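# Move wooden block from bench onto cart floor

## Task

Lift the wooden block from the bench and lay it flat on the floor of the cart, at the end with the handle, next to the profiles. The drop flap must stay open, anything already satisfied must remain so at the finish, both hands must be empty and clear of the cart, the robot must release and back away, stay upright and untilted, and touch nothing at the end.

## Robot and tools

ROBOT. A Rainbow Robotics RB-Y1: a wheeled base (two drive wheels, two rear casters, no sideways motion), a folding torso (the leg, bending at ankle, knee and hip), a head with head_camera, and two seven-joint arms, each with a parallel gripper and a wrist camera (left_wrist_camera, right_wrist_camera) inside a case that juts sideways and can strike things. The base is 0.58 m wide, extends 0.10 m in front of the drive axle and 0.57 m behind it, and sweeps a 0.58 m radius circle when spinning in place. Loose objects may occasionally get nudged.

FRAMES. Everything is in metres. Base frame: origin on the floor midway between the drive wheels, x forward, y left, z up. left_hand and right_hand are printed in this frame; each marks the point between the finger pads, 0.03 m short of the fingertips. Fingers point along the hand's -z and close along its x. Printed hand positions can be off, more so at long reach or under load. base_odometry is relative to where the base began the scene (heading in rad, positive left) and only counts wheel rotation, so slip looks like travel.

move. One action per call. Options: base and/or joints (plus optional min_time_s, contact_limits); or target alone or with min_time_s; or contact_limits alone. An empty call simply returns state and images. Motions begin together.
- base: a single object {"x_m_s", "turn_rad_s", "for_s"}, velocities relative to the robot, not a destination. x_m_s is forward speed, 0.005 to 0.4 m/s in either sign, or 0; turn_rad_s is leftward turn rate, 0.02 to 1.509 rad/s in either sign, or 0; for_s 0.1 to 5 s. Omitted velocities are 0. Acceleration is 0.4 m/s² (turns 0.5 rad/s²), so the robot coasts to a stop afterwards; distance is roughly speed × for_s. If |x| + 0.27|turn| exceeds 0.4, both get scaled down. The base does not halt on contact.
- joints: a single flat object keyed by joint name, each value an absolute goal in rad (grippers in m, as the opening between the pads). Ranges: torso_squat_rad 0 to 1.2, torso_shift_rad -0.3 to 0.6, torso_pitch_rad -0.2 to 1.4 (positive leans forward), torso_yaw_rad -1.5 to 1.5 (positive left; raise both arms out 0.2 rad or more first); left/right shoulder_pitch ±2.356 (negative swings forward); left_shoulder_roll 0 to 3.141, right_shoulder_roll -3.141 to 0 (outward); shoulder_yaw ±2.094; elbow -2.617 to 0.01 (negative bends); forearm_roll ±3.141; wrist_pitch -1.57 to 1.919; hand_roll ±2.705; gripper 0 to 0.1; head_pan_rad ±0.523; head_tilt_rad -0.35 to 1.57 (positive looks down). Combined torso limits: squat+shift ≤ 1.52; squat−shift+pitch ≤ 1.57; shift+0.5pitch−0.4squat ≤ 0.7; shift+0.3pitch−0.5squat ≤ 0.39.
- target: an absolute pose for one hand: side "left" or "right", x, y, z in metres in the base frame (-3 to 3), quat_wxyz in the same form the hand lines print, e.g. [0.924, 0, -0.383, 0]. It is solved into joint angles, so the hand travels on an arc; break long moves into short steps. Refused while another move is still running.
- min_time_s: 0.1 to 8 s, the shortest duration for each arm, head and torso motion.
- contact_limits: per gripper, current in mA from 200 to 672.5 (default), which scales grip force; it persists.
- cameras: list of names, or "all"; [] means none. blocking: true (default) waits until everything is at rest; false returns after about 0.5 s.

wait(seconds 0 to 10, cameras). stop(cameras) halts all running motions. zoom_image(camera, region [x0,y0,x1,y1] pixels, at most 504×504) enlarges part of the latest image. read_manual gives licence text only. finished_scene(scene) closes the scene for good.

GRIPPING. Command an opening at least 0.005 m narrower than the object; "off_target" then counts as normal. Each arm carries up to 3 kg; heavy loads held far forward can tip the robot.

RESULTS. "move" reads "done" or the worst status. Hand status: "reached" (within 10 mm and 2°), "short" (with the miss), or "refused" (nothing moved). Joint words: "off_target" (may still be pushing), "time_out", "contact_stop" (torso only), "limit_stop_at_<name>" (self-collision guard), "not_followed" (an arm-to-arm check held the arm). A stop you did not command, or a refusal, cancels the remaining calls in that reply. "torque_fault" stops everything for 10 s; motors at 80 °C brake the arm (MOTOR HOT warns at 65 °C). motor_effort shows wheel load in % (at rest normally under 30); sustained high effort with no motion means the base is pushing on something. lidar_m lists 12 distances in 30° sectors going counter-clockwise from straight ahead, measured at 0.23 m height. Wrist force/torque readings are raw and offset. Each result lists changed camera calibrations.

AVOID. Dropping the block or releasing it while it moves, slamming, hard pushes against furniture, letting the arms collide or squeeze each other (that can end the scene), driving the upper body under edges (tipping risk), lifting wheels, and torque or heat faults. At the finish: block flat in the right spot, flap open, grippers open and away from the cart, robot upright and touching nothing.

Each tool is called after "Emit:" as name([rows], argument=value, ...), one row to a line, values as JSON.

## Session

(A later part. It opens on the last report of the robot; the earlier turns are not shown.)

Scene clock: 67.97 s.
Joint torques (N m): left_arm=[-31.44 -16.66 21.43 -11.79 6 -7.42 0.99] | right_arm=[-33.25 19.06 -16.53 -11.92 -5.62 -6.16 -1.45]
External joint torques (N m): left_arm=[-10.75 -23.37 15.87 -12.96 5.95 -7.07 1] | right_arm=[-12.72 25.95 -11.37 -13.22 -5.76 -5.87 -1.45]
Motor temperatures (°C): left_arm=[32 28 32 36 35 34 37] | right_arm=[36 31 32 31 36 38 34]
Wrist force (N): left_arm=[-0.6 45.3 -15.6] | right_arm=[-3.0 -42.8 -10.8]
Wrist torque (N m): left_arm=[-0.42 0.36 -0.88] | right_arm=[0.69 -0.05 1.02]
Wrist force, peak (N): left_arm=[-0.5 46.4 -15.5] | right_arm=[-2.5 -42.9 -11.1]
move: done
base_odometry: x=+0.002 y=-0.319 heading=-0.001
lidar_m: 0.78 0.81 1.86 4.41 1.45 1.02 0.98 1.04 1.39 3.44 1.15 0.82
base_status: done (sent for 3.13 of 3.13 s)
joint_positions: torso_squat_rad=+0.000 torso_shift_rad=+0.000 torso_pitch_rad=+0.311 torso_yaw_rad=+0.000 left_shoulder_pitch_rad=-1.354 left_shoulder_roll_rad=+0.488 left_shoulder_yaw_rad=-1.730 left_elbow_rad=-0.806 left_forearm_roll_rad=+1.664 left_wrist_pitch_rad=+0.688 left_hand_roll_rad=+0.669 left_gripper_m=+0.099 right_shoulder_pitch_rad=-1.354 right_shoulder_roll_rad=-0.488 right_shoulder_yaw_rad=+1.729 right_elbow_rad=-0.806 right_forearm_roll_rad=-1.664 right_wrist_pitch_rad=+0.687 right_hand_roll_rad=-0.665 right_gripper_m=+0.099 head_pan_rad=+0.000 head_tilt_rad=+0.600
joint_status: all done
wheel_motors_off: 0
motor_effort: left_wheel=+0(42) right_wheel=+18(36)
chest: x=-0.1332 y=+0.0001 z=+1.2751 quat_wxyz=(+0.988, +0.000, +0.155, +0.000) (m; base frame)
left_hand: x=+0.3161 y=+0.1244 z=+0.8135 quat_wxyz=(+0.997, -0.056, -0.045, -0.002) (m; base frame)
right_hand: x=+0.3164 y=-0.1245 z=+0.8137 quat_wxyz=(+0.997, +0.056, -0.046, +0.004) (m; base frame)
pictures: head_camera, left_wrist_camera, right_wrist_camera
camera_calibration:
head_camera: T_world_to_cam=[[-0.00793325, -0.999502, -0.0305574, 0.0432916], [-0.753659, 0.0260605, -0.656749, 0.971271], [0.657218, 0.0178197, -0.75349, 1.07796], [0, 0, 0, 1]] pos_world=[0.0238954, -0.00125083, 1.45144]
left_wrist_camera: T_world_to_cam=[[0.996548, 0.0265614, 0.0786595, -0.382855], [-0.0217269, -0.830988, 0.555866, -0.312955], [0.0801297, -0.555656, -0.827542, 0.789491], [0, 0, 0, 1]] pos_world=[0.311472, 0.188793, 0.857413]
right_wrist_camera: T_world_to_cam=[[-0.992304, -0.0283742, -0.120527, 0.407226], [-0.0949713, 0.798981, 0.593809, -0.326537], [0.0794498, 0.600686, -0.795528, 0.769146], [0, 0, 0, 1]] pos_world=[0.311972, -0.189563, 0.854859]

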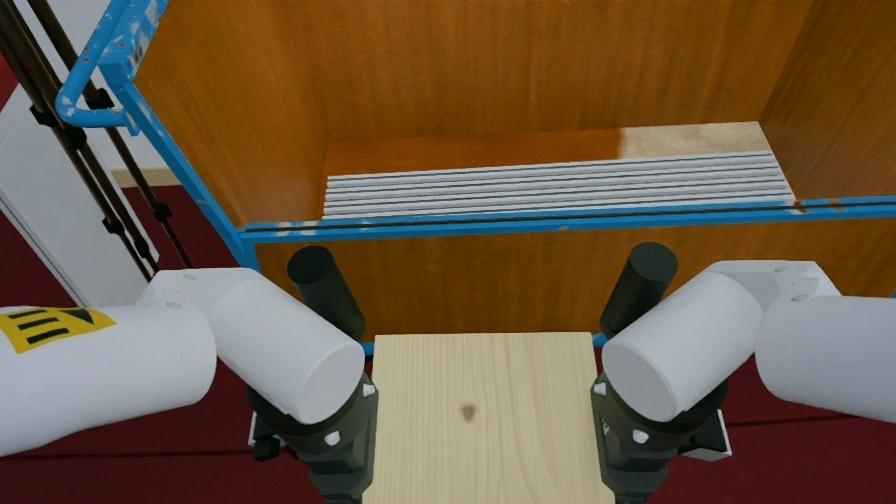

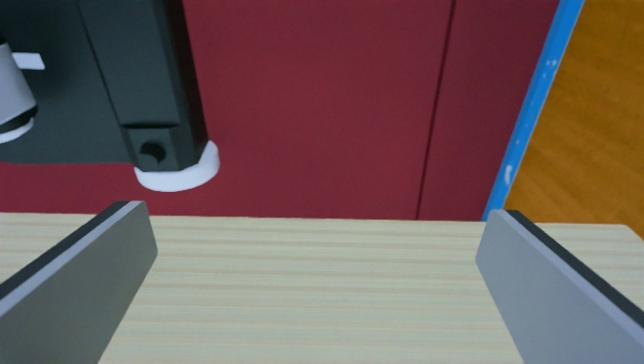

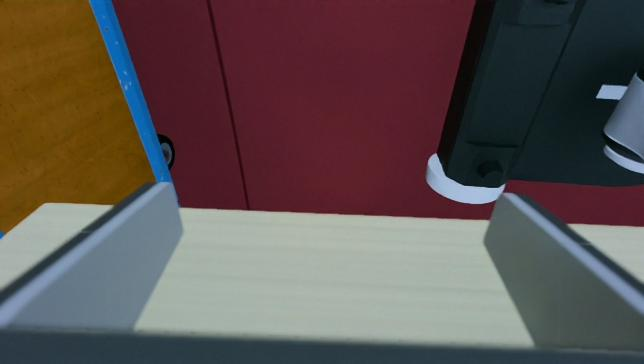

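Emit:
move(base={"turn_rad_s":0.03,"for_s":0.5}, cameras=[])

Emit:
move(base={"x_m_s":0.25,"for_s":2.16}, cameras=["head_camera"])

Scene clock: 73.30 s.
Joint torques (N m): left_arm=[-31.2 -16.73 21.4 -11.75 5.96 -7.43 1.03] | right_arm=[-33.36 18.55 -16.59 -11.94 -5.63 -6.15 -1.41]
External joint torques (N m): left_arm=[-10.5 -23.44 15.84 -12.91 5.9 -7.08 1.04] | right_arm=[-12.82 25.44 -11.43 -13.24 -5.77 -5.86 -1.41]
Motor temperatures (°C): left_arm=[32 29 32 36 35 34 37] | right_arm=[36 31 32 31 36 38 34]
Wrist force (N): left_arm=[-0.3 45.6 -15.3] | right_arm=[-2.8 -42.0 -10.7]
Wrist torque (N m): left_arm=[-0.46 0.38 -0.88] | right_arm=[0.55 -0.04 1.01]
Wrist force, peak (N): left_arm=[-0.6 45.9 -15.7] | right_arm=[-3.9 -43.5 -9.2]
move: done
base_odometry: x=+0.002 y=-0.319 heading=+0.013
lidar_m: 0.78 0.82 1.85 4.17 1.42 1.03 0.98 1.02 1.40 3.61 1.14 0.83
base_status: done (sent for 0.5 of 0.5 s)
joint_positions: torso_squat_rad=+0.000 torso_shift_rad=+0.000 torso_pitch_rad=+0.311 torso_yaw_rad=+0.000 left_shoulder_pitch_rad=-1.354 left_shoulder_roll_rad=+0.488 left_shoulder_yaw_rad=-1.730 left_elbow_rad=-0.806 left_forearm_roll_rad=+1.664 left_wrist_pitch_rad=+0.688 left_hand_roll_rad=+0.669 left_gripper_m=+0.099 right_shoulder_pitch_rad=-1.354 right_shoulder_roll_rad=-0.488 right_shoulder_yaw_rad=+1.729 right_elbow_rad=-0.806 right_forearm_roll_rad=-1.664 right_wrist_pitch_rad=+0.687 right_hand_roll_rad=-0.665 right_gripper_m=+0.099 head_pan_rad=+0.000 head_tilt_rad=+0.600
joint_status: not commanded
wheel_motors_off: 0
motor_effort: left_wheel=+0(15) right_wheel=+20(32)
chest: x=-0.1332 y=+0.0001 z=+1.2751 quat_wxyz=(+0.988, +0.000, +0.155, +0.000) (m; base frame)
left_hand: x=+0.3161 y=+0.1244 z=+0.8135 quat_wxyz=(+0.997, -0.056, -0.045, -0.002) (m; base frame)
right_hand: x=+0.3164 y=-0.1245 z=+0.8137 quat_wxyz=(+0.997, +0.056, -0.046, +0.004) (m; base frame)
pictures: none
No camera images: "cameras" was empty.

Scene clock: 76.47 s.
Joint torques (N m): left_arm=[-31.18 -16.58 21.65 -11.92 6.07 -7.35 1] | right_arm=[-33.13 18.8 -16.76 -12.19 -5.62 -6.16 -1.37]
External joint torques (N m): left_arm=[-10.49 -23.28 16.09 -13.08 6.01 -7 1] | right_arm=[-12.59 25.69 -11.6 -13.49 -5.76 -5.87 -1.37]
Motor temperatures (°C): left_arm=[33 29 32 36 35 34 37] | right_arm=[36 31 32 31 36 38 34]
Wrist force (N): left_arm=[-0.7 45.0 -15.8] | right_arm=[-2.6 -42.3 -11.3]
Wrist torque (N m): left_arm=[-0.39 0.31 -0.89] | right_arm=[0.64 0.00 0.98]
Wrist force, peak (N): left_arm=[-0.1 45.8 -16.1] | right_arm=[-4.0 -42.9 -9.8]
move: done
base_odometry: x=+0.544 y=-0.312 heading=+0.014
lidar_m: 0.24 0.25 0.35 1.65 2.21 1.60 1.52 1.60 2.15 4.36 0.36 0.26
base_status: done (sent for 2.17 of 2.17 s)
joint_positions: torso_squat_rad=+0.000 torso_shift_rad=+0.000 torso_pitch_rad=+0.311 torso_yaw_rad=+0.000 left_shoulder_pitch_rad=-1.354 left_shoulder_roll_rad=+0.488 left_shoulder_yaw_rad=-1.730 left_elbow_rad=-0.806 left_forearm_roll_rad=+1.664 left_wrist_pitch_rad=+0.688 left_hand_roll_rad=+0.669 left_gripper_m=+0.099 right_shoulder_pitch_rad=-1.354 right_shoulder_roll_rad=-0.488 right_shoulder_yaw_rad=+1.729 right_elbow_rad=-0.806 right_forearm_roll_rad=-1.664 right_wrist_pitch_rad=+0.687 right_hand_roll_rad=-0.665 right_gripper_m=+0.099 head_pan_rad=+0.000 head_tilt_rad=+0.600
joint_status: not commanded
wheel_motors_off: 0
motor_effort: left_wheel=+5(38) right_wheel=-6(46)
chest: x=-0.1331 y=+0.0001 z=+1.2751 quat_wxyz=(+0.988, +0.000, +0.155, +0.000) (m; base frame)
left_hand: x=+0.3161 y=+0.1244 z=+0.8135 quat_wxyz=(+0.997, -0.056, -0.045, -0.002) (m; base frame)
right_hand: x=+0.3164 y=-0.1245 z=+0.8137 quat_wxyz=(+0.997, +0.056, -0.046, +0.004) (m; base frame)
pictures: head_camera
camera_calibration:
head_camera: T_world_to_cam=[[-0.00793325, -0.999502, -0.0305574, 0.0432893], [-0.753659, 0.0260605, -0.656749, 0.97128], [0.657218, 0.0178197, -0.75349, 1.07782], [0, 0, 0, 1]] pos_world=[0.0239954, -0.00125083, 1.45134]

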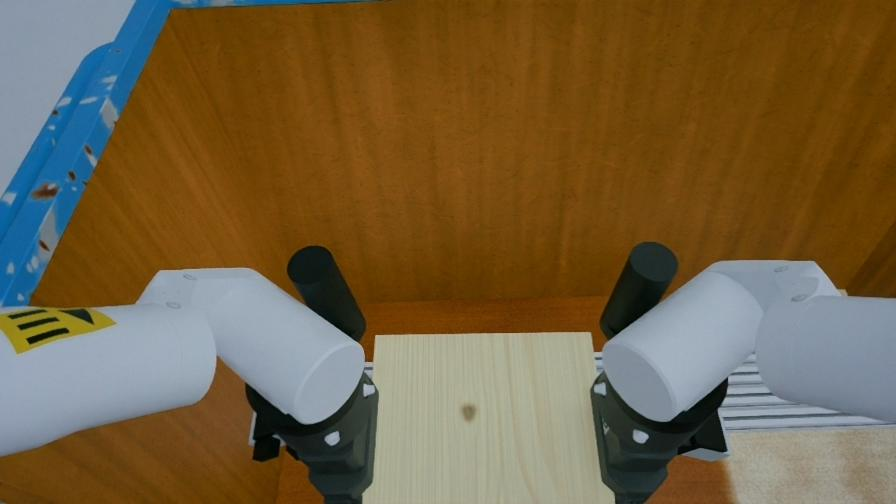

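Emit:
move(base={"x_m_s":0.1,"for_s":0.5}, joints={"head_tilt_rad":0.9}, cameras=[])

Emit:
move(joints={"torso_pitch_rad":0.4,"torso_squat_rad":0.07,"torso_shift_rad":0.121}, min_time_s=2)

Scene clock: 78.73 s.
Joint torques (N m): left_arm=[-31.42 -16.7 21.56 -11.72 6 -7.51 1.06] | right_arm=[-33.08 18.49 -16.52 -12.07 -5.58 -6.08 -1.42]
External joint torques (N m): left_arm=[-10.73 -23.4 16 -12.89 5.94 -7.16 1.07] | right_arm=[-12.55 25.39 -11.36 -13.37 -5.72 -5.79 -1.42]
Motor temperatures (°C): left_arm=[33 29 32 36 35 34 37] | right_arm=[36 31 32 31 36 38 34]
Wrist force (N): left_arm=[-0.6 45.1 -15.1] | right_arm=[-3.1 -42.0 -11.3]
Wrist torque (N m): left_arm=[-0.40 0.29 -0.89] | right_arm=[0.57 -0.06 1.02]
Wrist force, peak (N): left_arm=[-0.4 45.9 -15.6] | right_arm=[-2.7 -43.0 -10.5]
move: done
base_odometry: x=+0.594 y=-0.311 heading=+0.014
lidar_m: 0.18 0.19 0.27 1.64 2.28 1.63 1.57 1.65 2.23 0.85 0.27 0.21
base_status: done (sent for 0.5 of 0.5 s)
joint_positions: torso_squat_rad=+0.000 torso_shift_rad=+0.000 torso_pitch_rad=+0.311 torso_yaw_rad=+0.000 left_shoulder_pitch_rad=-1.354 left_shoulder_roll_rad=+0.488 left_shoulder_yaw_rad=-1.730 left_elbow_rad=-0.806 left_forearm_roll_rad=+1.664 left_wrist_pitch_rad=+0.688 left_hand_roll_rad=+0.669 left_gripper_m=+0.099 right_shoulder_pitch_rad=-1.354 right_shoulder_roll_rad=-0.488 right_shoulder_yaw_rad=+1.729 right_elbow_rad=-0.806 right_forearm_roll_rad=-1.664 right_wrist_pitch_rad=+0.687 right_hand_roll_rad=-0.665 right_gripper_m=+0.099 head_pan_rad=+0.000 head_tilt_rad=+0.900
joint_status: all done
wheel_motors_off: 0
motor_effort: left_wheel=+4(30) right_wheel=-6(22)
chest: x=-0.1331 y=+0.0001 z=+1.2751 quat_wxyz=(+0.988, +0.000, +0.155, +0.000) (m; base frame)
left_hand: x=+0.3161 y=+0.1244 z=+0.8134 quat_wxyz=(+0.997, -0.056, -0.045, -0.002) (m; base frame)
right_hand: x=+0.3164 y=-0.1245 z=+0.8136 quat_wxyz=(+0.997, +0.056, -0.046, +0.004) (m; base frame)
pictures: none
No camera images: "cameras" was empty.

Scene clock: 81.03 s.
Joint torques (N m): left_arm=[-29.62 -17.21 21.19 -12.39 6.09 -7.2 0.91] | right_arm=[-31.46 19.27 -16.58 -12.71 -5.7 -5.93 -1.41]
External joint torques (N m): left_arm=[-10.39 -23.29 16.01 -12.98 5.97 -6.99 0.91] | right_arm=[-12.36 25.6 -11.77 -13.48 -5.75 -5.77 -1.41]
Motor temperatures (°C): left_arm=[33 29 32 36 35 34 37] | right_arm=[36 31 32 31 37 38 34]
Wrist force (N): left_arm=[2.0 45.0 -14.7] | right_arm=[-1.1 -42.1 -10.6]
Wrist torque (N m): left_arm=[-0.41 0.46 -1.01] | right_arm=[0.60 0.04 1.06]
Wrist force, peak (N): left_arm=[1.0 45.9 -15.9] | right_arm=[-3.2 -42.7 -10.8]
move: done
base_odometry: x=+0.594 y=-0.311 heading=+0.014
lidar_m: 0.19 0.20 0.28 1.64 2.28 1.65 1.58 1.64 2.21 0.83 0.29 0.20
base_status: not commanded
joint_positions: torso_squat_rad=+0.070 torso_shift_rad=+0.121 torso_pitch_rad=+0.401 torso_yaw_rad=+0.000 left_shoulder_pitch_rad=-1.354 left_shoulder_roll_rad=+0.488 left_shoulder_yaw_rad=-1.730 left_elbow_rad=-0.806 left_forearm_roll_rad=+1.664 left_wrist_pitch_rad=+0.688 left_hand_roll_rad=+0.669 left_gripper_m=+0.099 right_shoulder_pitch_rad=-1.354 right_shoulder_roll_rad=-0.488 right_shoulder_yaw_rad=+1.729 right_elbow_rad=-0.806 right_forearm_roll_rad=-1.664 right_wrist_pitch_rad=+0.687 right_hand_roll_rad=-0.665 right_gripper_m=+0.099 head_pan_rad=+0.000 head_tilt_rad=+0.900
joint_status: all done
wheel_motors_off: 0
motor_effort: left_wheel=+4(6) right_wheel=-6(8)
chest: x=-0.0227 y=+0.0001 z=+1.2586 quat_wxyz=(+0.980, +0.000, +0.199, +0.000) (m; base frame)
left_hand: x=+0.3832 y=+0.1244 z=+0.7585 quat_wxyz=(+0.998, -0.056, +0.000, +0.000) (m; base frame)
right_hand: x=+0.3835 y=-0.1245 z=+0.7586 quat_wxyz=(+0.998, +0.056, -0.001, +0.001) (m; base frame)
pictures: head_camera, left_wrist_camera, right_wrist_camera
camera_calibration:
head_camera: T_world_to_cam=[[-0.0189558, -0.999501, -0.0252482, 0.0367606], [-0.946711, 0.026064, -0.321027, 0.583587], [0.321525, 0.0178174, -0.946733, 1.27866], [0, 0, 0, 1]] pos_world=[0.142064, -0.00125081, 1.39883]
left_wrist_camera: T_world_to_cam=[[0.999585, 0.0265214, -0.0112425, -0.378348], [0.0282968, -0.830992, 0.555564, -0.299829], [0.00539196, -0.555652, -0.831398, 0.770111], [0, 0, 0, 1]] pos_world=[0.382523, 0.188793, 0.802589]
right_wrist_camera: T_world_to_cam=[[-0.999121, -0.0284032, -0.0308443, 0.401821], [-0.0412338, 0.799045, 0.599855, -0.312646], [0.00760822, 0.6006, -0.799514, 0.750576], [0, 0, 0, 1]] pos_world=[0.382866, -0.189564, 0.800032]

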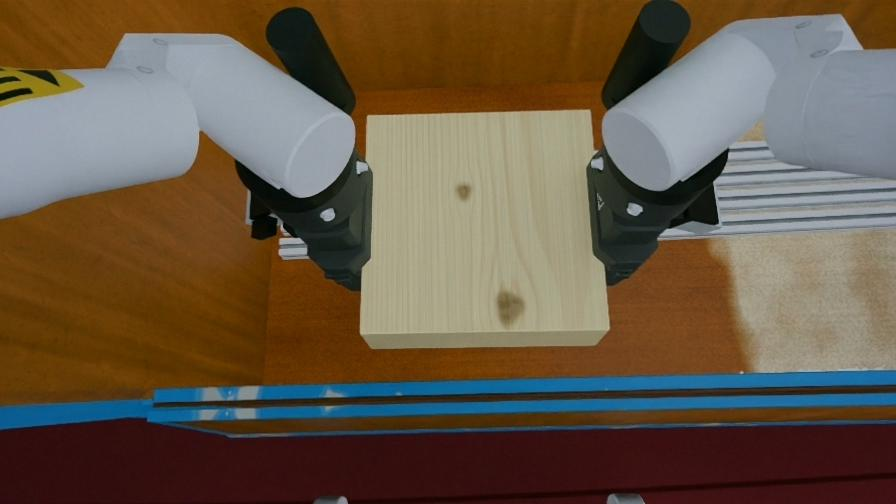

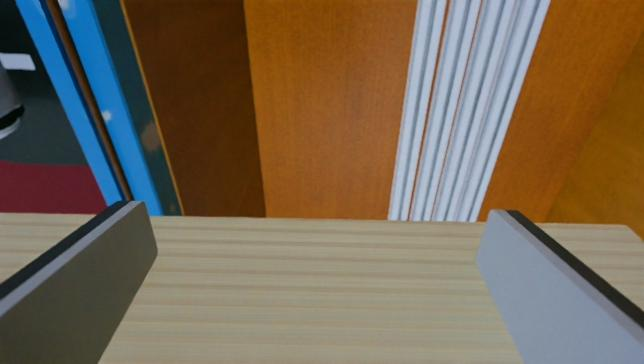

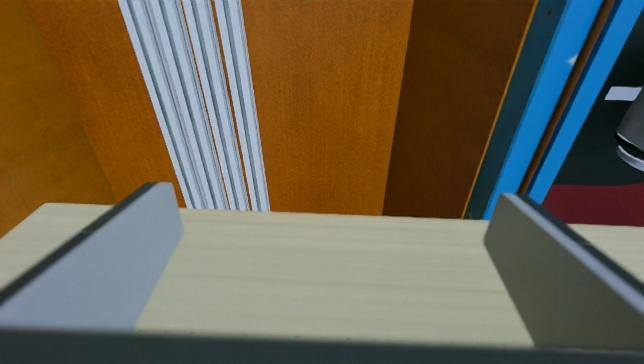

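Emit:
move(base={"turn_rad_s":0.05,"for_s":0.7}, cameras=[])

Emit:
move(base={"x_m_s":0.02,"for_s":0.3}, cameras=["left_wrist_camera","right_wrist_camera"])

Scene clock: 85.33 s.
Joint torques (N m): left_arm=[-29.67 -17.2 21.52 -12.42 6 -7.2 0.94] | right_arm=[-31.31 19.17 -16.36 -12.72 -5.69 -5.83 -1.36]
External joint torques (N m): left_arm=[-10.44 -23.28 16.33 -13.01 5.88 -6.99 0.94] | right_arm=[-12.22 25.49 -11.55 -13.49 -5.75 -5.67 -1.36]
Motor temperatures (°C): left_arm=[33 29 32 36 35 34 37] | right_arm=[36 31 32 31 37 38 34]
Wrist force (N): left_arm=[1.5 44.5 -15.2] | right_arm=[-1.2 -41.6 -10.1]
Wrist torque (N m): left_arm=[-0.41 0.36 -0.98] | right_arm=[0.58 0.00 1.09]
Wrist force, peak (N): left_arm=[1.6 46.1 -16.3] | right_arm=[-1.4 -42.6 -11.4]
move: done
base_odometry: x=+0.594 y=-0.311 heading=+0.048
lidar_m: 0.19 0.19 0.28 1.63 2.22 1.63 1.58 1.66 2.29 0.73 0.28 0.20
base_status: done (sent for 0.7 of 0.7 s)
joint_positions: torso_squat_rad=+0.070 torso_shift_rad=+0.121 torso_pitch_rad=+0.401 torso_yaw_rad=+0.000 left_shoulder_pitch_rad=-1.354 left_shoulder_roll_rad=+0.488 left_shoulder_yaw_rad=-1.730 left_elbow_rad=-0.806 left_forearm_roll_rad=+1.664 left_wrist_pitch_rad=+0.688 left_hand_roll_rad=+0.669 left_gripper_m=+0.099 right_shoulder_pitch_rad=-1.354 right_shoulder_roll_rad=-0.488 right_shoulder_yaw_rad=+1.729 right_elbow_rad=-0.806 right_forearm_roll_rad=-1.664 right_wrist_pitch_rad=+0.687 right_hand_roll_rad=-0.665 right_gripper_m=+0.099 head_pan_rad=+0.000 head_tilt_rad=+0.900
joint_status: not commanded
wheel_motors_off: 0
motor_effort: left_wheel=-20(33) right_wheel=+14(31)
chest: x=-0.0228 y=+0.0001 z=+1.2586 quat_wxyz=(+0.980, +0.000, +0.199, +0.000) (m; base frame)
left_hand: x=+0.3832 y=+0.1244 z=+0.7585 quat_wxyz=(+0.998, -0.056, +0.000, +0.000) (m; base frame)
right_hand: x=+0.3835 y=-0.1245 z=+0.7586 quat_wxyz=(+0.998, +0.056, -0.001, +0.001) (m; base frame)
pictures: none
No camera images: "cameras" was empty.

Scene clock: 86.17 s.
Joint torques (N m): left_arm=[-29.28 -17.51 21.15 -12.25 5.98 -7.03 0.91] | right_arm=[-31.47 19.33 -16.37 -12.61 -5.65 -5.76 -1.28]
External joint torques (N m): left_arm=[-10.05 -23.59 15.96 -12.84 5.86 -6.82 0.91] | right_arm=[-12.38 25.65 -11.56 -13.39 -5.71 -5.6 -1.28]
Motor temperatures (°C): left_arm=[33 29 32 36 35 34 37] | right_arm=[36 31 32 31 37 38 34]
Wrist force (N): left_arm=[1.3 44.7 -15.5] | right_arm=[-0.9 -42.0 -10.8]
Wrist torque (N m): left_arm=[-0.41 0.34 -0.99] | right_arm=[0.58 0.03 1.09]
Wrist force, peak (N): left_arm=[1.5 45.1 -15.5] | right_arm=[-1.4 -42.4 -10.7]
move: done
base_odometry: x=+0.600 y=-0.311 heading=+0.048
lidar_m: 0.18 0.20 0.28 1.62 2.21 1.63 1.58 1.66 2.30 0.70 0.26 0.20
base_status: done (sent for 0.3 of 0.3 s)
joint_positions: torso_squat_rad=+0.070 torso_shift_rad=+0.121 torso_pitch_rad=+0.401 torso_yaw_rad=+0.000 left_shoulder_pitch_rad=-1.354 left_shoulder_roll_rad=+0.488 left_shoulder_yaw_rad=-1.730 left_elbow_rad=-0.806 left_forearm_roll_rad=+1.663 left_wrist_pitch_rad=+0.688 left_hand_roll_rad=+0.669 left_gripper_m=+0.099 right_shoulder_pitch_rad=-1.354 right_shoulder_roll_rad=-0.488 right_shoulder_yaw_rad=+1.729 right_elbow_rad=-0.806 right_forearm_roll_rad=-1.664 right_wrist_pitch_rad=+0.687 right_hand_roll_rad=-0.665 right_gripper_m=+0.099 head_pan_rad=+0.000 head_tilt_rad=+0.900
joint_status: not commanded
wheel_motors_off: 0
motor_effort: left_wheel=+3(14) right_wheel=+3(31)
chest: x=-0.0228 y=+0.0001 z=+1.2586 quat_wxyz=(+0.980, +0.000, +0.199, +0.000) (m; base frame)
left_hand: x=+0.3832 y=+0.1243 z=+0.7585 quat_wxyz=(+0.998, -0.056, +0.000, +0.000) (m; base frame)
right_hand: x=+0.3835 y=-0.1245 z=+0.7586 quat_wxyz=(+0.998, +0.056, -0.001, +0.001) (m; base frame)
pictures: left_wrist_camera, right_wrist_camera
camera_calibration:
left_wrist_camera: T_world_to_cam=[[0.999588, 0.026439, -0.011186, -0.378479], [0.0281968, -0.830995, 0.555565, -0.299794], [0.00539302, -0.555652, -0.831398, 0.77011], [0, 0, 0, 1]] pos_world=[0.382623, 0.188793, 0.802589]
right_wrist_camera: T_world_to_cam=[[-0.999116, -0.0284233, -0.0309862, 0.40193], [-0.0413357, 0.798997, 0.599913, -0.312662], [0.00770642, 0.600663, -0.799465, 0.750511], [0, 0, 0, 1]] pos_world=[0.382867, -0.189564, 0.800032]

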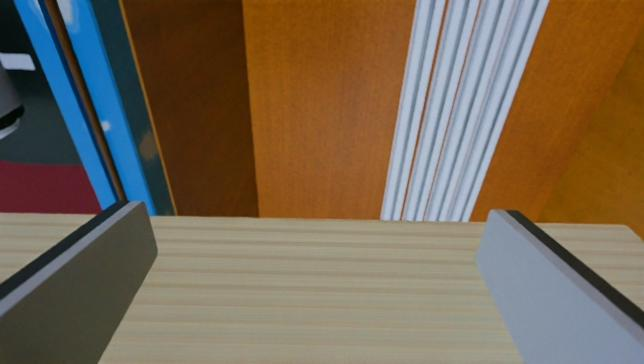

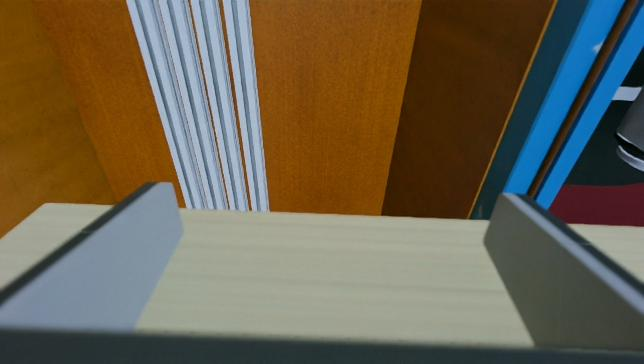

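Emit:
move(joints={"torso_squat_rad":0.5,"torso_shift_rad":0.138}, cameras=[])

Emit:
move(joints={"torso_squat_rad":0.8,"torso_shift_rad":0.174}, cameras=["head_camera","left_wrist_camera","right_wrist_camera"])

Scene clock: 89.93 s.
Joint torques (N m): left_arm=[-29.38 -17.06 21.35 -12.38 5.96 -7.03 1.02] | right_arm=[-31.25 19.35 -16.26 -12.59 -5.53 -5.84 -1.36]
External joint torques (N m): left_arm=[-10.14 -23.14 16.16 -12.97 5.84 -6.82 1.02] | right_arm=[-12.16 25.67 -11.45 -13.37 -5.59 -5.68 -1.36]
Motor temperatures (°C): left_arm=[33 29 32 37 35 34 37] | right_arm=[36 31 32 31 37 38 34]
Wrist force (N): left_arm=[1.7 45.0 -15.2] | right_arm=[-1.5 -41.8 -11.2]
Wrist torque (N m): left_arm=[-0.39 0.41 -1.02] | right_arm=[0.57 -0.04 1.12]
Wrist force, peak (N): left_arm=[1.3 45.8 -15.7] | right_arm=[-1.5 -42.5 -10.5]
move: done
base_odometry: x=+0.600 y=-0.311 heading=+0.048
lidar_m: 0.18 0.19 0.28 1.64 2.21 1.64 1.58 1.66 2.31 0.71 0.28 0.19
base_status: not commanded
joint_positions: torso_squat_rad=+0.500 torso_shift_rad=+0.138 torso_pitch_rad=+0.401 torso_yaw_rad=+0.000 left_shoulder_pitch_rad=-1.354 left_shoulder_roll_rad=+0.488 left_shoulder_yaw_rad=-1.730 left_elbow_rad=-0.806 left_forearm_roll_rad=+1.663 left_wrist_pitch_rad=+0.688 left_hand_roll_rad=+0.669 left_gripper_m=+0.099 right_shoulder_pitch_rad=-1.354 right_shoulder_roll_rad=-0.488 right_shoulder_yaw_rad=+1.729 right_elbow_rad=-0.806 right_forearm_roll_rad=-1.664 right_wrist_pitch_rad=+0.687 right_hand_roll_rad=-0.665 right_gripper_m=+0.099 head_pan_rad=+0.000 head_tilt_rad=+0.900
joint_status: all done
wheel_motors_off: 0
motor_effort: left_wheel=+1(4) right_wheel=+3(6)
chest: x=-0.0226 y=+0.0001 z=+1.1739 quat_wxyz=(+0.980, +0.000, +0.199, +0.000) (m; base frame)
left_hand: x=+0.3834 y=+0.1243 z=+0.6739 quat_wxyz=(+0.998, -0.056, +0.000, +0.000) (m; base frame)
right_hand: x=+0.3837 y=-0.1245 z=+0.6740 quat_wxyz=(+0.998, +0.056, -0.001, +0.001) (m; base frame)
pictures: none
No camera images: "cameras" was empty.

Scene clock: 91.77 s.
Joint torques (N m): left_arm=[-29.61 -17.34 20.93 -12.36 6.06 -7.11 0.95] | right_arm=[-31.31 19.06 -16.55 -12.61 -5.54 -5.93 -1.43]
External joint torques (N m): left_arm=[-10.37 -23.42 15.75 -12.95 5.94 -6.9 0.96] | right_arm=[-12.21 25.39 -11.74 -13.38 -5.6 -5.77 -1.43]
Motor temperatures (°C): left_arm=[33 29 32 37 35 34 37] | right_arm=[36 31 32 32 37 38 34]
Wrist force (N): left_arm=[1.1 45.4 -15.3] | right_arm=[-1.1 -41.8 -10.4]
Wrist torque (N m): left_arm=[-0.51 0.33 -0.99] | right_arm=[0.57 0.05 1.13]
Wrist force, peak (N): left_arm=[1.3 46.3 -15.2] | right_arm=[-0.8 -42.4 -11.1]
move: done
base_odometry: x=+0.600 y=-0.311 heading=+0.048
lidar_m: 0.19 0.19 0.28 1.63 2.23 1.62 1.58 1.66 2.31 0.71 0.27 0.19
base_status: not commanded
joint_positions: torso_squat_rad=+0.800 torso_shift_rad=+0.174 torso_pitch_rad=+0.401 torso_yaw_rad=+0.000 left_shoulder_pitch_rad=-1.354 left_shoulder_roll_rad=+0.488 left_shoulder_yaw_rad=-1.730 left_elbow_rad=-0.806 left_forearm_roll_rad=+1.663 left_wrist_pitch_rad=+0.688 left_hand_roll_rad=+0.669 left_gripper_m=+0.099 right_shoulder_pitch_rad=-1.354 right_shoulder_roll_rad=-0.488 right_shoulder_yaw_rad=+1.729 right_elbow_rad=-0.806 right_forearm_roll_rad=-1.664 right_wrist_pitch_rad=+0.687 right_hand_roll_rad=-0.665 right_gripper_m=+0.099 head_pan_rad=+0.000 head_tilt_rad=+0.900
joint_status: all done
wheel_motors_off: 0
motor_effort: left_wheel=+1(4) right_wheel=+3(7)
chest: x=-0.0227 y=+0.0001 z=+1.0458 quat_wxyz=(+0.980, +0.000, +0.199, +0.000) (m; base frame)
left_hand: x=+0.3833 y=+0.1243 z=+0.5457 quat_wxyz=(+0.998, -0.056, +0.000, +0.000) (m; base frame)
right_hand: x=+0.3836 y=-0.1245 z=+0.5459 quat_wxyz=(+0.998, +0.056, -0.001, +0.001) (m; base frame)
pictures: head_camera, left_wrist_camera, right_wrist_camera
camera_calibration:
head_camera: T_world_to_cam=[[-0.018952, -0.999502, -0.025247, 0.0313858], [-0.946711, 0.02606, -0.321027, 0.515273], [0.321525, 0.0178175, -0.946733, 1.07719], [0, 0, 0, 1]] pos_world=[0.142064, -0.00125082, 1.18603]
left_wrist_camera: T_world_to_cam=[[0.999587, 0.0264954, -0.0111035, -0.380918], [0.0281979, -0.830993, 0.555567, -0.181571], [0.00549301, -0.555651, -0.831397, 0.59315], [0, 0, 0, 1]] pos_world=[0.382623, 0.188793, 0.589789]
right_wrist_camera: T_world_to_cam=[[-0.999116, -0.0284243, -0.0309839, 0.395434], [-0.0413345, 0.799045, 0.599848, -0.18495], [0.00770729, 0.600599, -0.799514, 0.5804], [0, 0, 0, 1]] pos_world=[0.382967, -0.189564, 0.587232]

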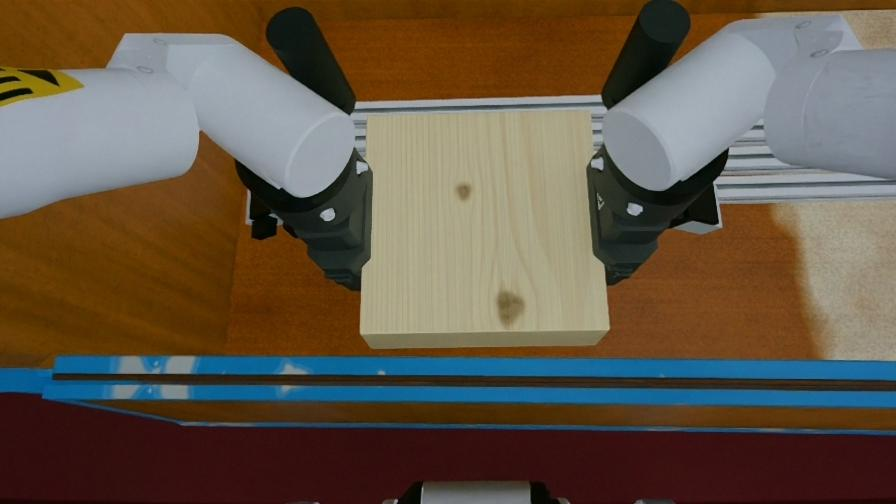

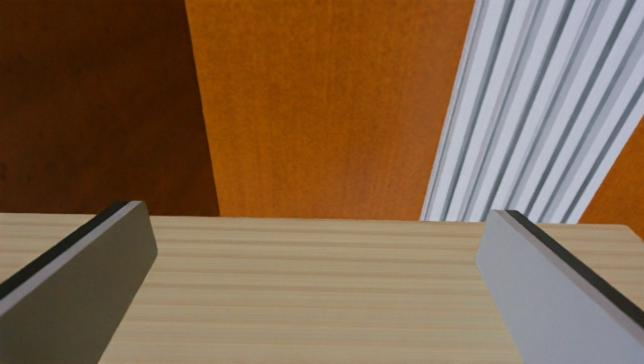

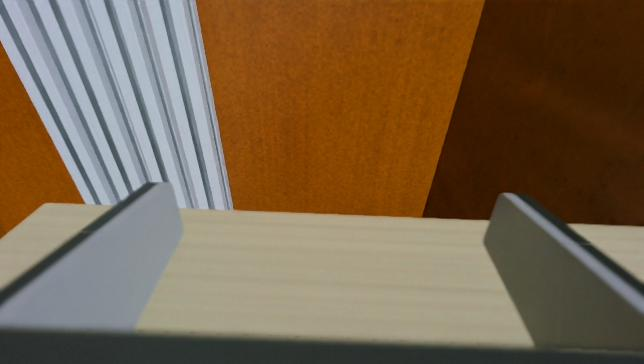

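Emit:
move(joints={"torso_squat_rad":1.0,"torso_shift_rad":0.225}, cameras=[])

Emit:
move(joints={"torso_squat_rad":1.1,"torso_shift_rad":0.2695}, cameras=["head_camera","left_wrist_camera","right_wrist_camera"])

Scene clock: 95.20 s.
Joint torques (N m): left_arm=[-29.58 -17.04 21.22 -12.42 6.06 -7.01 0.89] | right_arm=[-31.1 19.34 -16.59 -12.75 -5.66 -5.77 -1.32]
External joint torques (N m): left_arm=[-10.35 -23.13 16.04 -13.01 5.94 -6.8 0.89] | right_arm=[-12.01 25.66 -11.78 -13.53 -5.71 -5.61 -1.32]
Motor temperatures (°C): left_arm=[33 29 32 37 35 34 37] | right_arm=[37 31 32 32 37 38 34]
Wrist force (N): left_arm=[2.0 45.1 -15.1] | right_arm=[-1.4 -41.9 -11.3]
Wrist torque (N m): left_arm=[-0.47 0.45 -0.94] | right_arm=[0.59 -0.01 1.13]
Wrist force, peak (N): left_arm=[1.2 45.7 -15.7] | right_arm=[-1.2 -42.6 -10.6]
move: done
base_odometry: x=+0.600 y=-0.311 heading=+0.048
lidar_m: 0.18 0.19 0.28 1.63 2.22 1.64 1.58 1.67 2.31 0.72 0.27 0.20
base_status: not commanded
joint_positions: torso_squat_rad=+1.000 torso_shift_rad=+0.225 torso_pitch_rad=+0.401 torso_yaw_rad=+0.000 left_shoulder_pitch_rad=-1.354 left_shoulder_roll_rad=+0.488 left_shoulder_yaw_rad=-1.730 left_elbow_rad=-0.806 left_forearm_roll_rad=+1.663 left_wrist_pitch_rad=+0.688 left_hand_roll_rad=+0.669 left_gripper_m=+0.099 right_shoulder_pitch_rad=-1.354 right_shoulder_roll_rad=-0.488 right_shoulder_yaw_rad=+1.729 right_elbow_rad=-0.806 right_forearm_roll_rad=-1.664 right_wrist_pitch_rad=+0.687 right_hand_roll_rad=-0.665 right_gripper_m=+0.099 head_pan_rad=+0.000 head_tilt_rad=+0.900
joint_status: all done
wheel_motors_off: 0
motor_effort: left_wheel=+1(3) right_wheel=+2(6)
chest: x=-0.0228 y=+0.0001 z=+0.9341 quat_wxyz=(+0.980, +0.000, +0.199, +0.000) (m; base frame)
left_hand: x=+0.3832 y=+0.1243 z=+0.4340 quat_wxyz=(+0.998, -0.056, +0.000, +0.000) (m; base frame)
right_hand: x=+0.3835 y=-0.1245 z=+0.4342 quat_wxyz=(+0.998, +0.056, -0.001, +0.001) (m; base frame)
pictures: none
No camera images: "cameras" was empty.

Scene clock: 96.37 s.
Joint torques (N m): left_arm=[-30.03 -17.39 20.98 -12.34 6.09 -7.02 1.01] | right_arm=[-31.31 19.12 -16.52 -12.78 -5.7 -5.72 -1.34]
External joint torques (N m): left_arm=[-10.8 -23.47 15.79 -12.93 5.97 -6.81 1.02] | right_arm=[-12.22 25.44 -11.71 -13.55 -5.76 -5.56 -1.34]
Motor temperatures (°C): left_arm=[33 29 32 37 35 34 37] | right_arm=[37 31 32 32 37 38 34]
Wrist force (N): left_arm=[1.6 45.1 -15.3] | right_arm=[-1.2 -42.2 -10.6]
Wrist torque (N m): left_arm=[-0.49 0.38 -0.94] | right_arm=[0.61 0.01 1.15]
Wrist force, peak (N): left_arm=[1.0 45.3 -16.8] | right_arm=[-0.9 -42.3 -11.9]
move: done
base_odometry: x=+0.600 y=-0.311 heading=+0.048
lidar_m: 0.18 0.20 0.28 1.64 2.22 1.64 1.57 1.66 2.30 0.72 0.26 0.19
base_status: not commanded
joint_positions: torso_squat_rad=+1.100 torso_shift_rad=+0.270 torso_pitch_rad=+0.401 torso_yaw_rad=+0.000 left_shoulder_pitch_rad=-1.354 left_shoulder_roll_rad=+0.488 left_shoulder_yaw_rad=-1.730 left_elbow_rad=-0.806 left_forearm_roll_rad=+1.663 left_wrist_pitch_rad=+0.688 left_hand_roll_rad=+0.669 left_gripper_m=+0.099 right_shoulder_pitch_rad=-1.354 right_shoulder_roll_rad=-0.488 right_shoulder_yaw_rad=+1.729 right_elbow_rad=-0.806 right_forearm_roll_rad=-1.664 right_wrist_pitch_rad=+0.687 right_hand_roll_rad=-0.665 right_gripper_m=+0.099 head_pan_rad=+0.000 head_tilt_rad=+0.900
joint_status: all done
wheel_motors_off: 0
motor_effort: left_wheel=+1(3) right_wheel=+2(5)
chest: x=-0.0226 y=+0.0000 z=+0.8715 quat_wxyz=(+0.980, +0.000, +0.199, +0.000) (m; base frame)
left_hand: x=+0.3833 y=+0.1243 z=+0.3714 quat_wxyz=(+0.998, -0.056, +0.000, +0.000) (m; base frame)
right_hand: x=+0.3837 y=-0.1246 z=+0.3716 quat_wxyz=(+0.998, +0.056, -0.001, +0.001) (m; base frame)
pictures: head_camera, left_wrist_camera, right_wrist_camera
camera_calibration:
head_camera: T_world_to_cam=[[-0.018952, -0.999502, -0.025247, 0.0269871], [-0.946711, 0.02606, -0.321027, 0.459413], [0.321525, 0.0178175, -0.946733, 0.912147], [0, 0, 0, 1]] pos_world=[0.142164, -0.00125082, 1.01173]
left_wrist_camera: T_world_to_cam=[[0.999587, 0.0264954, -0.0111035, -0.382953], [0.0281979, -0.830993, 0.555567, -0.0847944], [0.00549301, -0.555651, -0.831397, 0.44832], [0, 0, 0, 1]] pos_world=[0.382723, 0.188793, 0.415589]
right_wrist_camera: T_world_to_cam=[[-0.999116, -0.0284243, -0.0309839, 0.390037], [-0.0413345, 0.799045, 0.599848, -0.0804565], [0.00770729, 0.600599, -0.799514, 0.441125], [0, 0, 0, 1]] pos_world=[0.382967, -0.189564, 0.413032]

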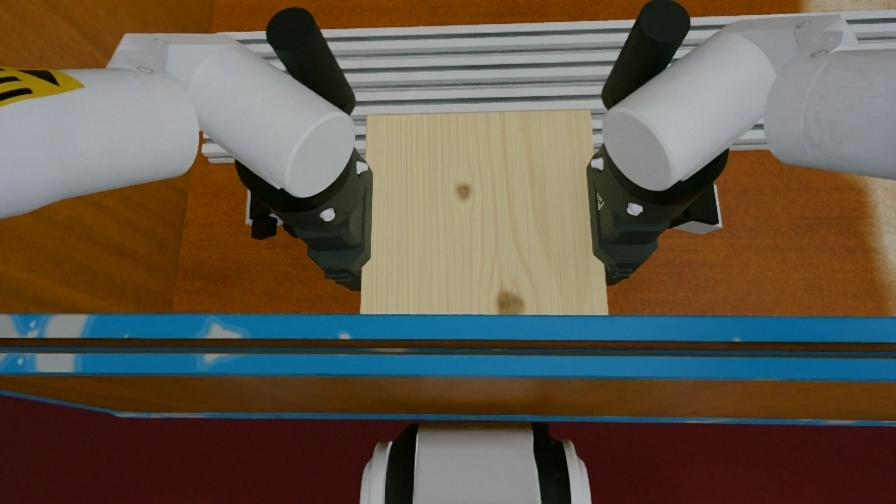

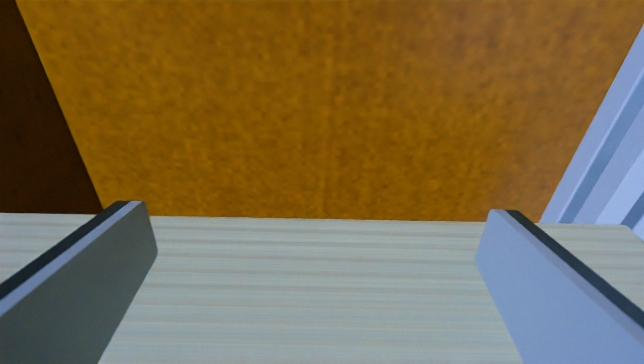

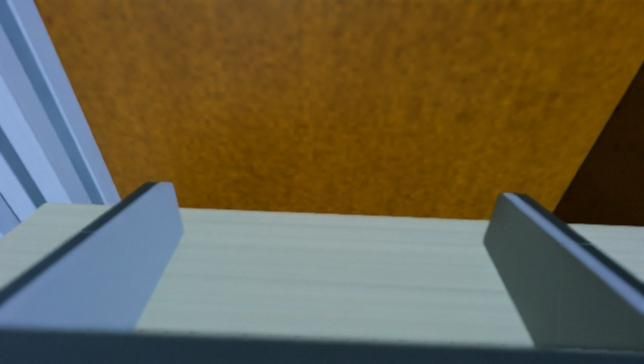

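Emit:
move(joints={"torso_squat_rad":1.15,"torso_shift_rad":0.3}, cameras=[])

Emit:
move(joints={"torso_squat_rad":1.185,"torso_shift_rad":0.32}, cameras=["left_wrist_camera","right_wrist_camera"])

Scene clock: 100.03 s.
Joint torques (N m): left_arm=[-29.79 -17.21 21.16 -12.33 6.1 -7.09 0.92] | right_arm=[-31.24 19.23 -16.51 -12.7 -5.53 -5.85 -1.52]
External joint torques (N m): left_arm=[-10.56 -23.3 15.98 -12.92 5.98 -6.88 0.93] | right_arm=[-12.14 25.55 -11.7 -13.47 -5.59 -5.7 -1.52]
Motor temperatures (°C): left_arm=[33 29 32 37 35 34 37] | right_arm=[37 31 32 32 37 38 34]
Wrist force (N): left_arm=[1.8 44.9 -14.7] | right_arm=[-1.0 -41.6 -10.8]
Wrist torque (N m): left_arm=[-0.43 0.39 -0.94] | right_arm=[0.53 0.00 1.10]
Wrist force, peak (N): left_arm=[1.4 45.7 -15.1] | right_arm=[-0.8 -42.6 -11.2]
move: done
base_odometry: x=+0.600 y=-0.311 heading=+0.048
lidar_m: 0.18 0.19 0.27 1.63 2.23 1.63 1.58 1.67 2.31 0.73 0.28 0.19
base_status: not commanded
joint_positions: torso_squat_rad=+1.150 torso_shift_rad=+0.300 torso_pitch_rad=+0.401 torso_yaw_rad=+0.000 left_shoulder_pitch_rad=-1.354 left_shoulder_roll_rad=+0.488 left_shoulder_yaw_rad=-1.730 left_elbow_rad=-0.806 left_forearm_roll_rad=+1.663 left_wrist_pitch_rad=+0.688 left_hand_roll_rad=+0.669 left_gripper_m=+0.099 right_shoulder_pitch_rad=-1.354 right_shoulder_roll_rad=-0.488 right_shoulder_yaw_rad=+1.729 right_elbow_rad=-0.806 right_forearm_roll_rad=-1.664 right_wrist_pitch_rad=+0.687 right_hand_roll_rad=-0.665 right_gripper_m=+0.099 head_pan_rad=+0.000 head_tilt_rad=+0.900
joint_status: all done
wheel_motors_off: 0
motor_effort: left_wheel=+1(2) right_wheel=+3(6)
chest: x=-0.0227 y=+0.0000 z=+0.8386 quat_wxyz=(+0.980, +0.000, +0.199, +0.000) (m; base frame)
left_hand: x=+0.3833 y=+0.1243 z=+0.3386 quat_wxyz=(+0.998, -0.056, +0.000, +0.000) (m; base frame)
right_hand: x=+0.3836 y=-0.1246 z=+0.3387 quat_wxyz=(+0.998, +0.056, -0.001, +0.001) (m; base frame)
pictures: none
No camera images: "cameras" was empty.

Scene clock: 100.83 s.
Joint torques (N m): left_arm=[-23.73 -20.23 20.44 -12.14 5.87 -8.64 1.46] | right_arm=[-24.61 20.83 -15.88 -11.96 -4.63 -7.55 -1.07]
External joint torques (N m): left_arm=[-4.42 -26.35 15.24 -12.76 5.75 -8.43 1.46] | right_arm=[-5.45 27.18 -11.05 -12.75 -4.69 -7.39 -1.06]
Motor temperatures (°C): left_arm=[33 29 32 37 35 34 37] | right_arm=[37 31 32 32 37 38 34]
Wrist force (N): left_arm=[-2.8 49.4 16.8] | right_arm=[-14.3 -44.7 32.2]
Wrist torque (N m): left_arm=[-1.52 1.55 -1.73] | right_arm=[1.34 -0.68 0.65]
Wrist force, peak (N): left_arm=[-5.5 49.4 23.5] | right_arm=[-16.4 -45.5 40.4]
move: done
base_odometry: x=+0.600 y=-0.311 heading=+0.048
lidar_m: 0.19 0.19 0.29 1.64 2.22 1.65 1.58 1.67 2.31 0.71 0.30 0.21
base_status: not commanded
joint_positions: torso_squat_rad=+1.185 torso_shift_rad=+0.319 torso_pitch_rad=+0.399 torso_yaw_rad=+0.000 left_shoulder_pitch_rad=-1.356 left_shoulder_roll_rad=+0.488 left_shoulder_yaw_rad=-1.729 left_elbow_rad=-0.806 left_forearm_roll_rad=+1.664 left_wrist_pitch_rad=+0.688 left_hand_roll_rad=+0.669 left_gripper_m=+0.099 right_shoulder_pitch_rad=-1.356 right_shoulder_roll_rad=-0.489 right_shoulder_yaw_rad=+1.729 right_elbow_rad=-0.806 right_forearm_roll_rad=-1.664 right_wrist_pitch_rad=+0.688 right_hand_roll_rad=-0.665 right_gripper_m=+0.099 head_pan_rad=+0.000 head_tilt_rad=+0.900
joint_status: all done
wheel_motors_off: 0
motor_effort: left_wheel=+7(8) right_wheel=+8(8)
chest: x=-0.0252 y=+0.0001 z=+0.8157 quat_wxyz=(+0.980, +0.000, +0.198, +0.000) (m; base frame)
left_hand: x=+0.3828 y=+0.1245 z=+0.3172 quat_wxyz=(+0.998, -0.056, -0.002, +0.000) (m; base frame)
right_hand: x=+0.3830 y=-0.1244 z=+0.3174 quat_wxyz=(+0.998, +0.056, -0.002, +0.001) (m; base frame)
pictures: left_wrist_camera, right_wrist_camera
camera_calibration:
left_wrist_camera: T_world_to_cam=[[0.999619, 0.0265962, -0.0074117, -0.384225], [0.0262312, -0.831092, 0.555516, -0.0537893], [0.00861479, -0.555499, -0.831473, 0.402121], [0, 0, 0, 1]] pos_world=[0.382025, 0.188893, 0.361386]
right_wrist_camera: T_world_to_cam=[[-0.999005, -0.0284332, -0.0343472, 0.388739], [-0.0433619, 0.79898, 0.599792, -0.0472683], [0.0103887, 0.600685, -0.799418, 0.396685], [0, 0, 0, 1]] pos_world=[0.382181, -0.189464, 0.358821]

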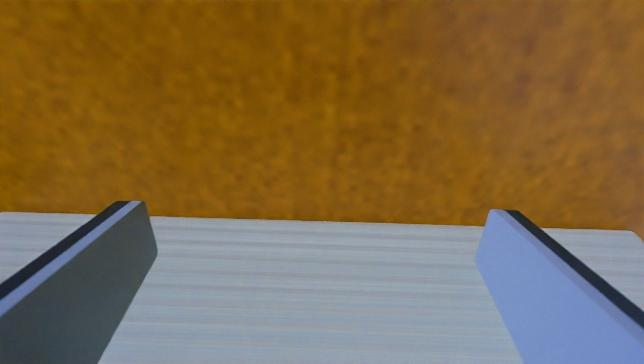

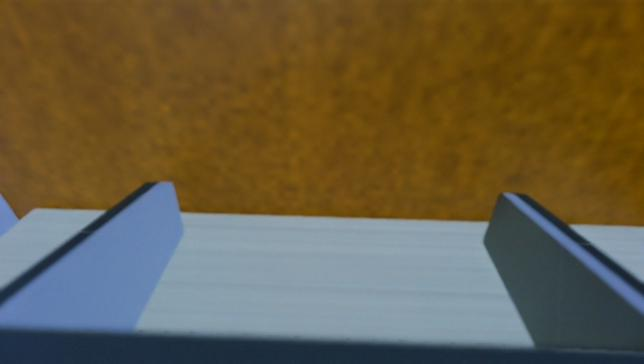

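Emit:
move(joints={"left_shoulder_pitch_rad":-1.349,"left_shoulder_roll_rad":0.510,"left_shoulder_yaw_rad":-1.725,"left_elbow_rad":-0.824,"left_forearm_roll_rad":1.672,"left_wrist_pitch_rad":0.679,"left_hand_roll_rad":0.650,"right_shoulder_pitch_rad":-1.349,"right_shoulder_roll_rad":-0.510,"right_shoulder_yaw_rad":1.725,"right_elbow_rad":-0.824,"right_forearm_roll_rad":-1.672,"right_wrist_pitch_rad":0.679,"right_hand_roll_rad":-0.646}, min_time_s=2)

Scene clock: 106.23 s.
Joint torques (N m): left_arm=[-16.99 4.92 7.74 -0.84 0.68 -0.84 -0.39] | right_arm=[-14.04 -7.26 -4.77 -0.77 -0.62 0.71 0.21]
External joint torques (N m): left_arm=[2.19 -1.4 2.46 -1.4 0.55 -0.62 -0.39] | right_arm=[5.02 -0.71 0.14 -1.52 -0.67 0.88 0.21]
Motor temperatures (°C): left_arm=[33 29 32 37 35 34 37] | right_arm=[36 31 32 32 37 38 34]
Wrist force (N): left_arm=[1.8 2.9 -6.3] | right_arm=[2.8 1.2 1.3]
Wrist torque (N m): left_arm=[-0.25 0.17 0.17] | right_arm=[0.02 -0.20 -0.08]
Wrist force, peak (N): left_arm=[-4.1 50.4 17.1] | right_arm=[-16.0 -45.2 33.5]
move: done
base_odometry: x=+0.600 y=-0.311 heading=+0.048
lidar_m: 0.19 0.19 0.28 1.63 2.22 1.63 1.57 1.67 2.30 0.74 0.28 0.21
base_status: not commanded
joint_positions: torso_squat_rad=+1.185 torso_shift_rad=+0.320 torso_pitch_rad=+0.399 torso_yaw_rad=+0.000 left_shoulder_pitch_rad=-1.349 left_shoulder_roll_rad=+0.510 left_shoulder_yaw_rad=-1.725 left_elbow_rad=-0.824 left_forearm_roll_rad=+1.672 left_wrist_pitch_rad=+0.679 left_hand_roll_rad=+0.650 left_gripper_m=+0.099 right_shoulder_pitch_rad=-1.350 right_shoulder_roll_rad=-0.510 right_shoulder_yaw_rad=+1.725 right_elbow_rad=-0.824 right_forearm_roll_rad=-1.672 right_wrist_pitch_rad=+0.679 right_hand_roll_rad=-0.646 right_gripper_m=+0.099 head_pan_rad=+0.000 head_tilt_rad=+0.900
joint_status: all done
wheel_motors_off: 0
motor_effort: left_wheel=+6(7) right_wheel=+7(10)
chest: x=-0.0249 y=+0.0001 z=+0.8156 quat_wxyz=(+0.980, +0.000, +0.198, +0.000) (m; base frame)
left_hand: x=+0.3818 y=+0.1296 z=+0.3169 quat_wxyz=(+0.998, -0.061, -0.001, -0.001) (m; base frame)
right_hand: x=+0.3823 y=-0.1291 z=+0.3173 quat_wxyz=(+0.998, +0.061, -0.002, +0.004) (m; base frame)
pictures: head_camera, left_wrist_camera, right_wrist_camera
camera_calibration:
head_camera: T_world_to_cam=[[-0.0189202, -0.999502, -0.0252714, 0.0255541], [-0.946304, 0.0260603, -0.322225, 0.440344], [0.322723, 0.0178179, -0.946326, 0.859625], [0, 0, 0, 1]] pos_world=[0.139763, -0.00125082, 0.956021]
left_wrist_camera: T_world_to_cam=[[0.999695, 0.0227626, -0.00956239, -0.382181], [0.0241912, -0.825639, 0.56368, -0.0518782], [0.00493572, -0.563739, -0.825938, 0.405372], [0, 0, 0, 1]] pos_world=[0.381319, 0.194391, 0.3604]
right_wrist_camera: T_world_to_cam=[[-0.998899, -0.0327271, -0.033614, 0.387027], [-0.0464248, 0.792798, 0.607713, -0.0456215], [0.00676044, 0.608605, -0.793445, 0.399882], [0, 0, 0, 1]] pos_world=[0.381779, -0.194535, 0.358019]

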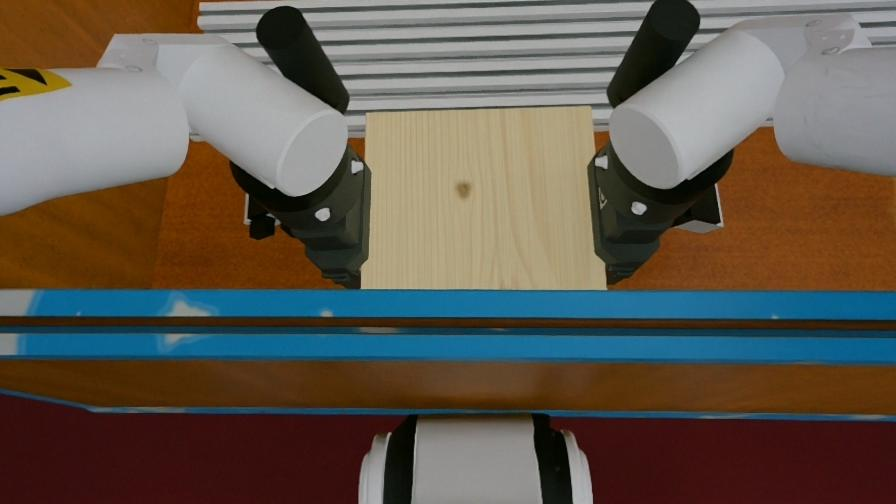

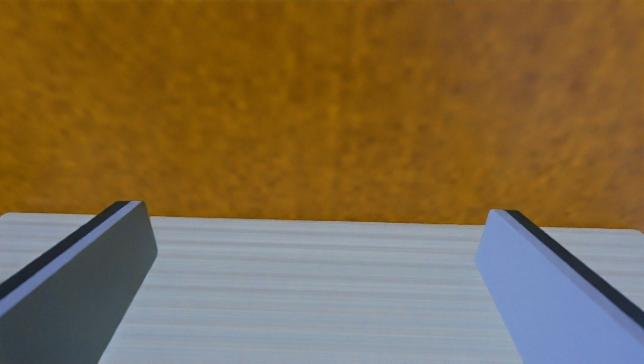

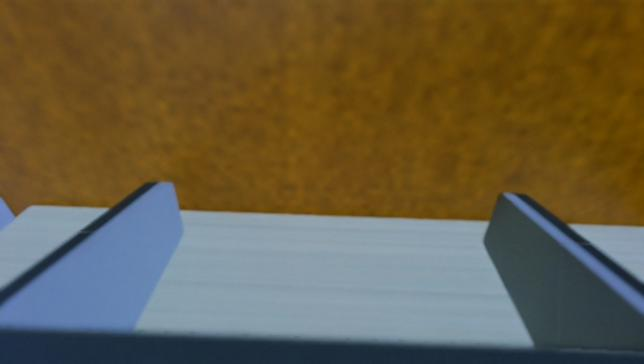

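Emit:
move(joints={"left_shoulder_pitch_rad":-1.330,"left_shoulder_roll_rad":0.585,"left_shoulder_yaw_rad":-1.722,"left_elbow_rad":-0.865,"left_forearm_roll_rad":1.690,"left_wrist_pitch_rad":0.661,"left_hand_roll_rad":0.600,"right_shoulder_pitch_rad":-1.330,"right_shoulder_roll_rad":-0.585,"right_shoulder_yaw_rad":1.722,"right_elbow_rad":-0.865,"right_forearm_roll_rad":-1.690,"right_wrist_pitch_rad":0.661,"right_hand_roll_rad":-0.600}, min_time_s=1.5)

Scene clock: 109.97 s.
Joint torques (N m): left_arm=[-16.7 6.38 7.59 -0.13 0.41 -0.79 -0.3] | right_arm=[-17.91 -9.09 -6.67 0.42 -0.49 -0.23 0.21]
External joint torques (N m): left_arm=[2.17 -0.83 2.23 -0.77 0.28 -0.57 -0.3] | right_arm=[0.8 -1.65 -1.69 -0.4 -0.53 -0.07 0.21]
Motor temperatures (°C): left_arm=[33 29 32 37 35 34 37] | right_arm=[36 31 32 31 36 38 34]
Wrist force (N): left_arm=[0.8 2.4 -8.2] | right_arm=[-0.5 0.3 -5.3]
Wrist torque (N m): left_arm=[-0.40 0.21 0.10] | right_arm=[-0.06 0.06 -0.07]
Wrist force, peak (N): left_arm=[0.8 2.4 -8.2] | right_arm=[2.7 5.3 6.0]
move: done
base_odometry: x=+0.600 y=-0.311 heading=+0.048
lidar_m: 0.19 0.20 0.29 1.63 2.22 1.64 1.58 1.67 2.30 0.72 0.29 0.20
base_status: not commanded
joint_positions: torso_squat_rad=+1.185 torso_shift_rad=+0.320 torso_pitch_rad=+0.400 torso_yaw_rad=+0.000 left_shoulder_pitch_rad=-1.330 left_shoulder_roll_rad=+0.585 left_shoulder_yaw_rad=-1.722 left_elbow_rad=-0.865 left_forearm_roll_rad=+1.690 left_wrist_pitch_rad=+0.661 left_hand_roll_rad=+0.600 left_gripper_m=+0.099 right_shoulder_pitch_rad=-1.330 right_shoulder_roll_rad=-0.584 right_shoulder_yaw_rad=+1.722 right_elbow_rad=-0.865 right_forearm_roll_rad=-1.690 right_wrist_pitch_rad=+0.661 right_hand_roll_rad=-0.600 right_gripper_m=+0.099 head_pan_rad=+0.000 head_tilt_rad=+0.900
joint_status: all done
wheel_motors_off: 0
motor_effort: left_wheel=+5(6) right_wheel=+4(7)
chest: x=-0.0248 y=+0.0001 z=+0.8156 quat_wxyz=(+0.980, +0.000, +0.199, +0.000) (m; base frame)
left_hand: x=+0.3814 y=+0.1594 z=+0.3170 quat_wxyz=(+0.998, -0.061, -0.001, -0.001) (m; base frame)
right_hand: x=+0.3813 y=-0.1592 z=+0.3169 quat_wxyz=(+0.998, +0.061, -0.001, +0.001) (m; base frame)
pictures: head_camera, left_wrist_camera, right_wrist_camera
camera_calibration:
head_camera: T_world_to_cam=[[-0.0189264, -0.999502, -0.0252662, 0.025552], [-0.946376, 0.0260606, -0.322016, 0.440249], [0.322514, 0.0178167, -0.946397, 0.859691], [0, 0, 0, 1]] pos_world=[0.139863, -0.00125082, 0.956022]
left_wrist_camera: T_world_to_cam=[[0.999674, 0.0239388, -0.00893161, -0.382846], [0.0248047, -0.825404, 0.563997, -0.0276374], [0.00612923, -0.564034, -0.825729, 0.421848], [0, 0, 0, 1]] pos_world=[0.380821, 0.22429, 0.3605]
right_wrist_camera: T_world_to_cam=[[-0.999092, -0.0275775, -0.0324818, 0.385548], [-0.0416474, 0.793116, 0.607644, -0.023294], [0.00900452, 0.608445, -0.793545, 0.417172], [0, 0, 0, 1]] pos_world=[0.380472, -0.224719, 0.357722]

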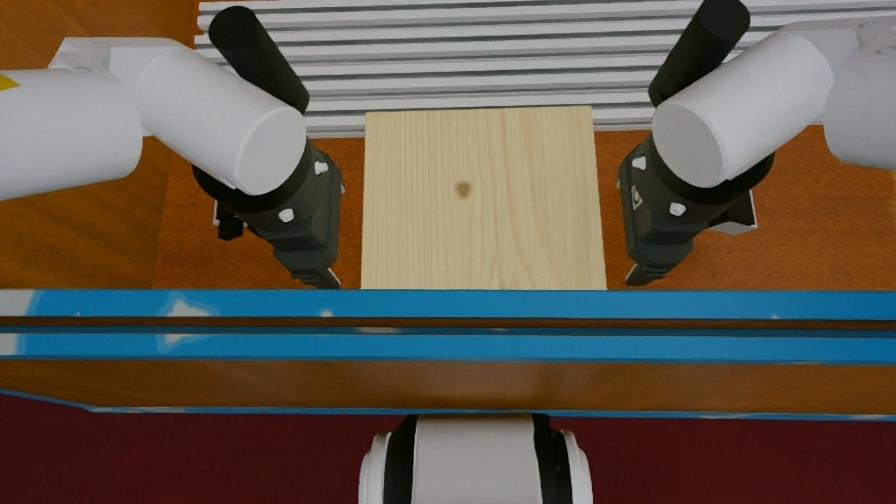

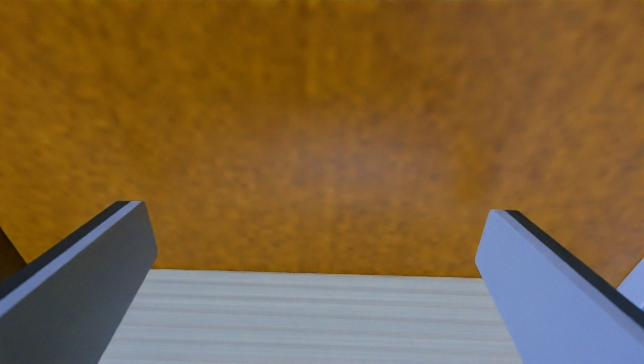

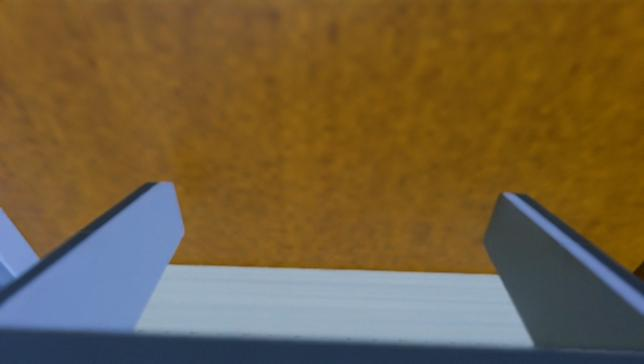

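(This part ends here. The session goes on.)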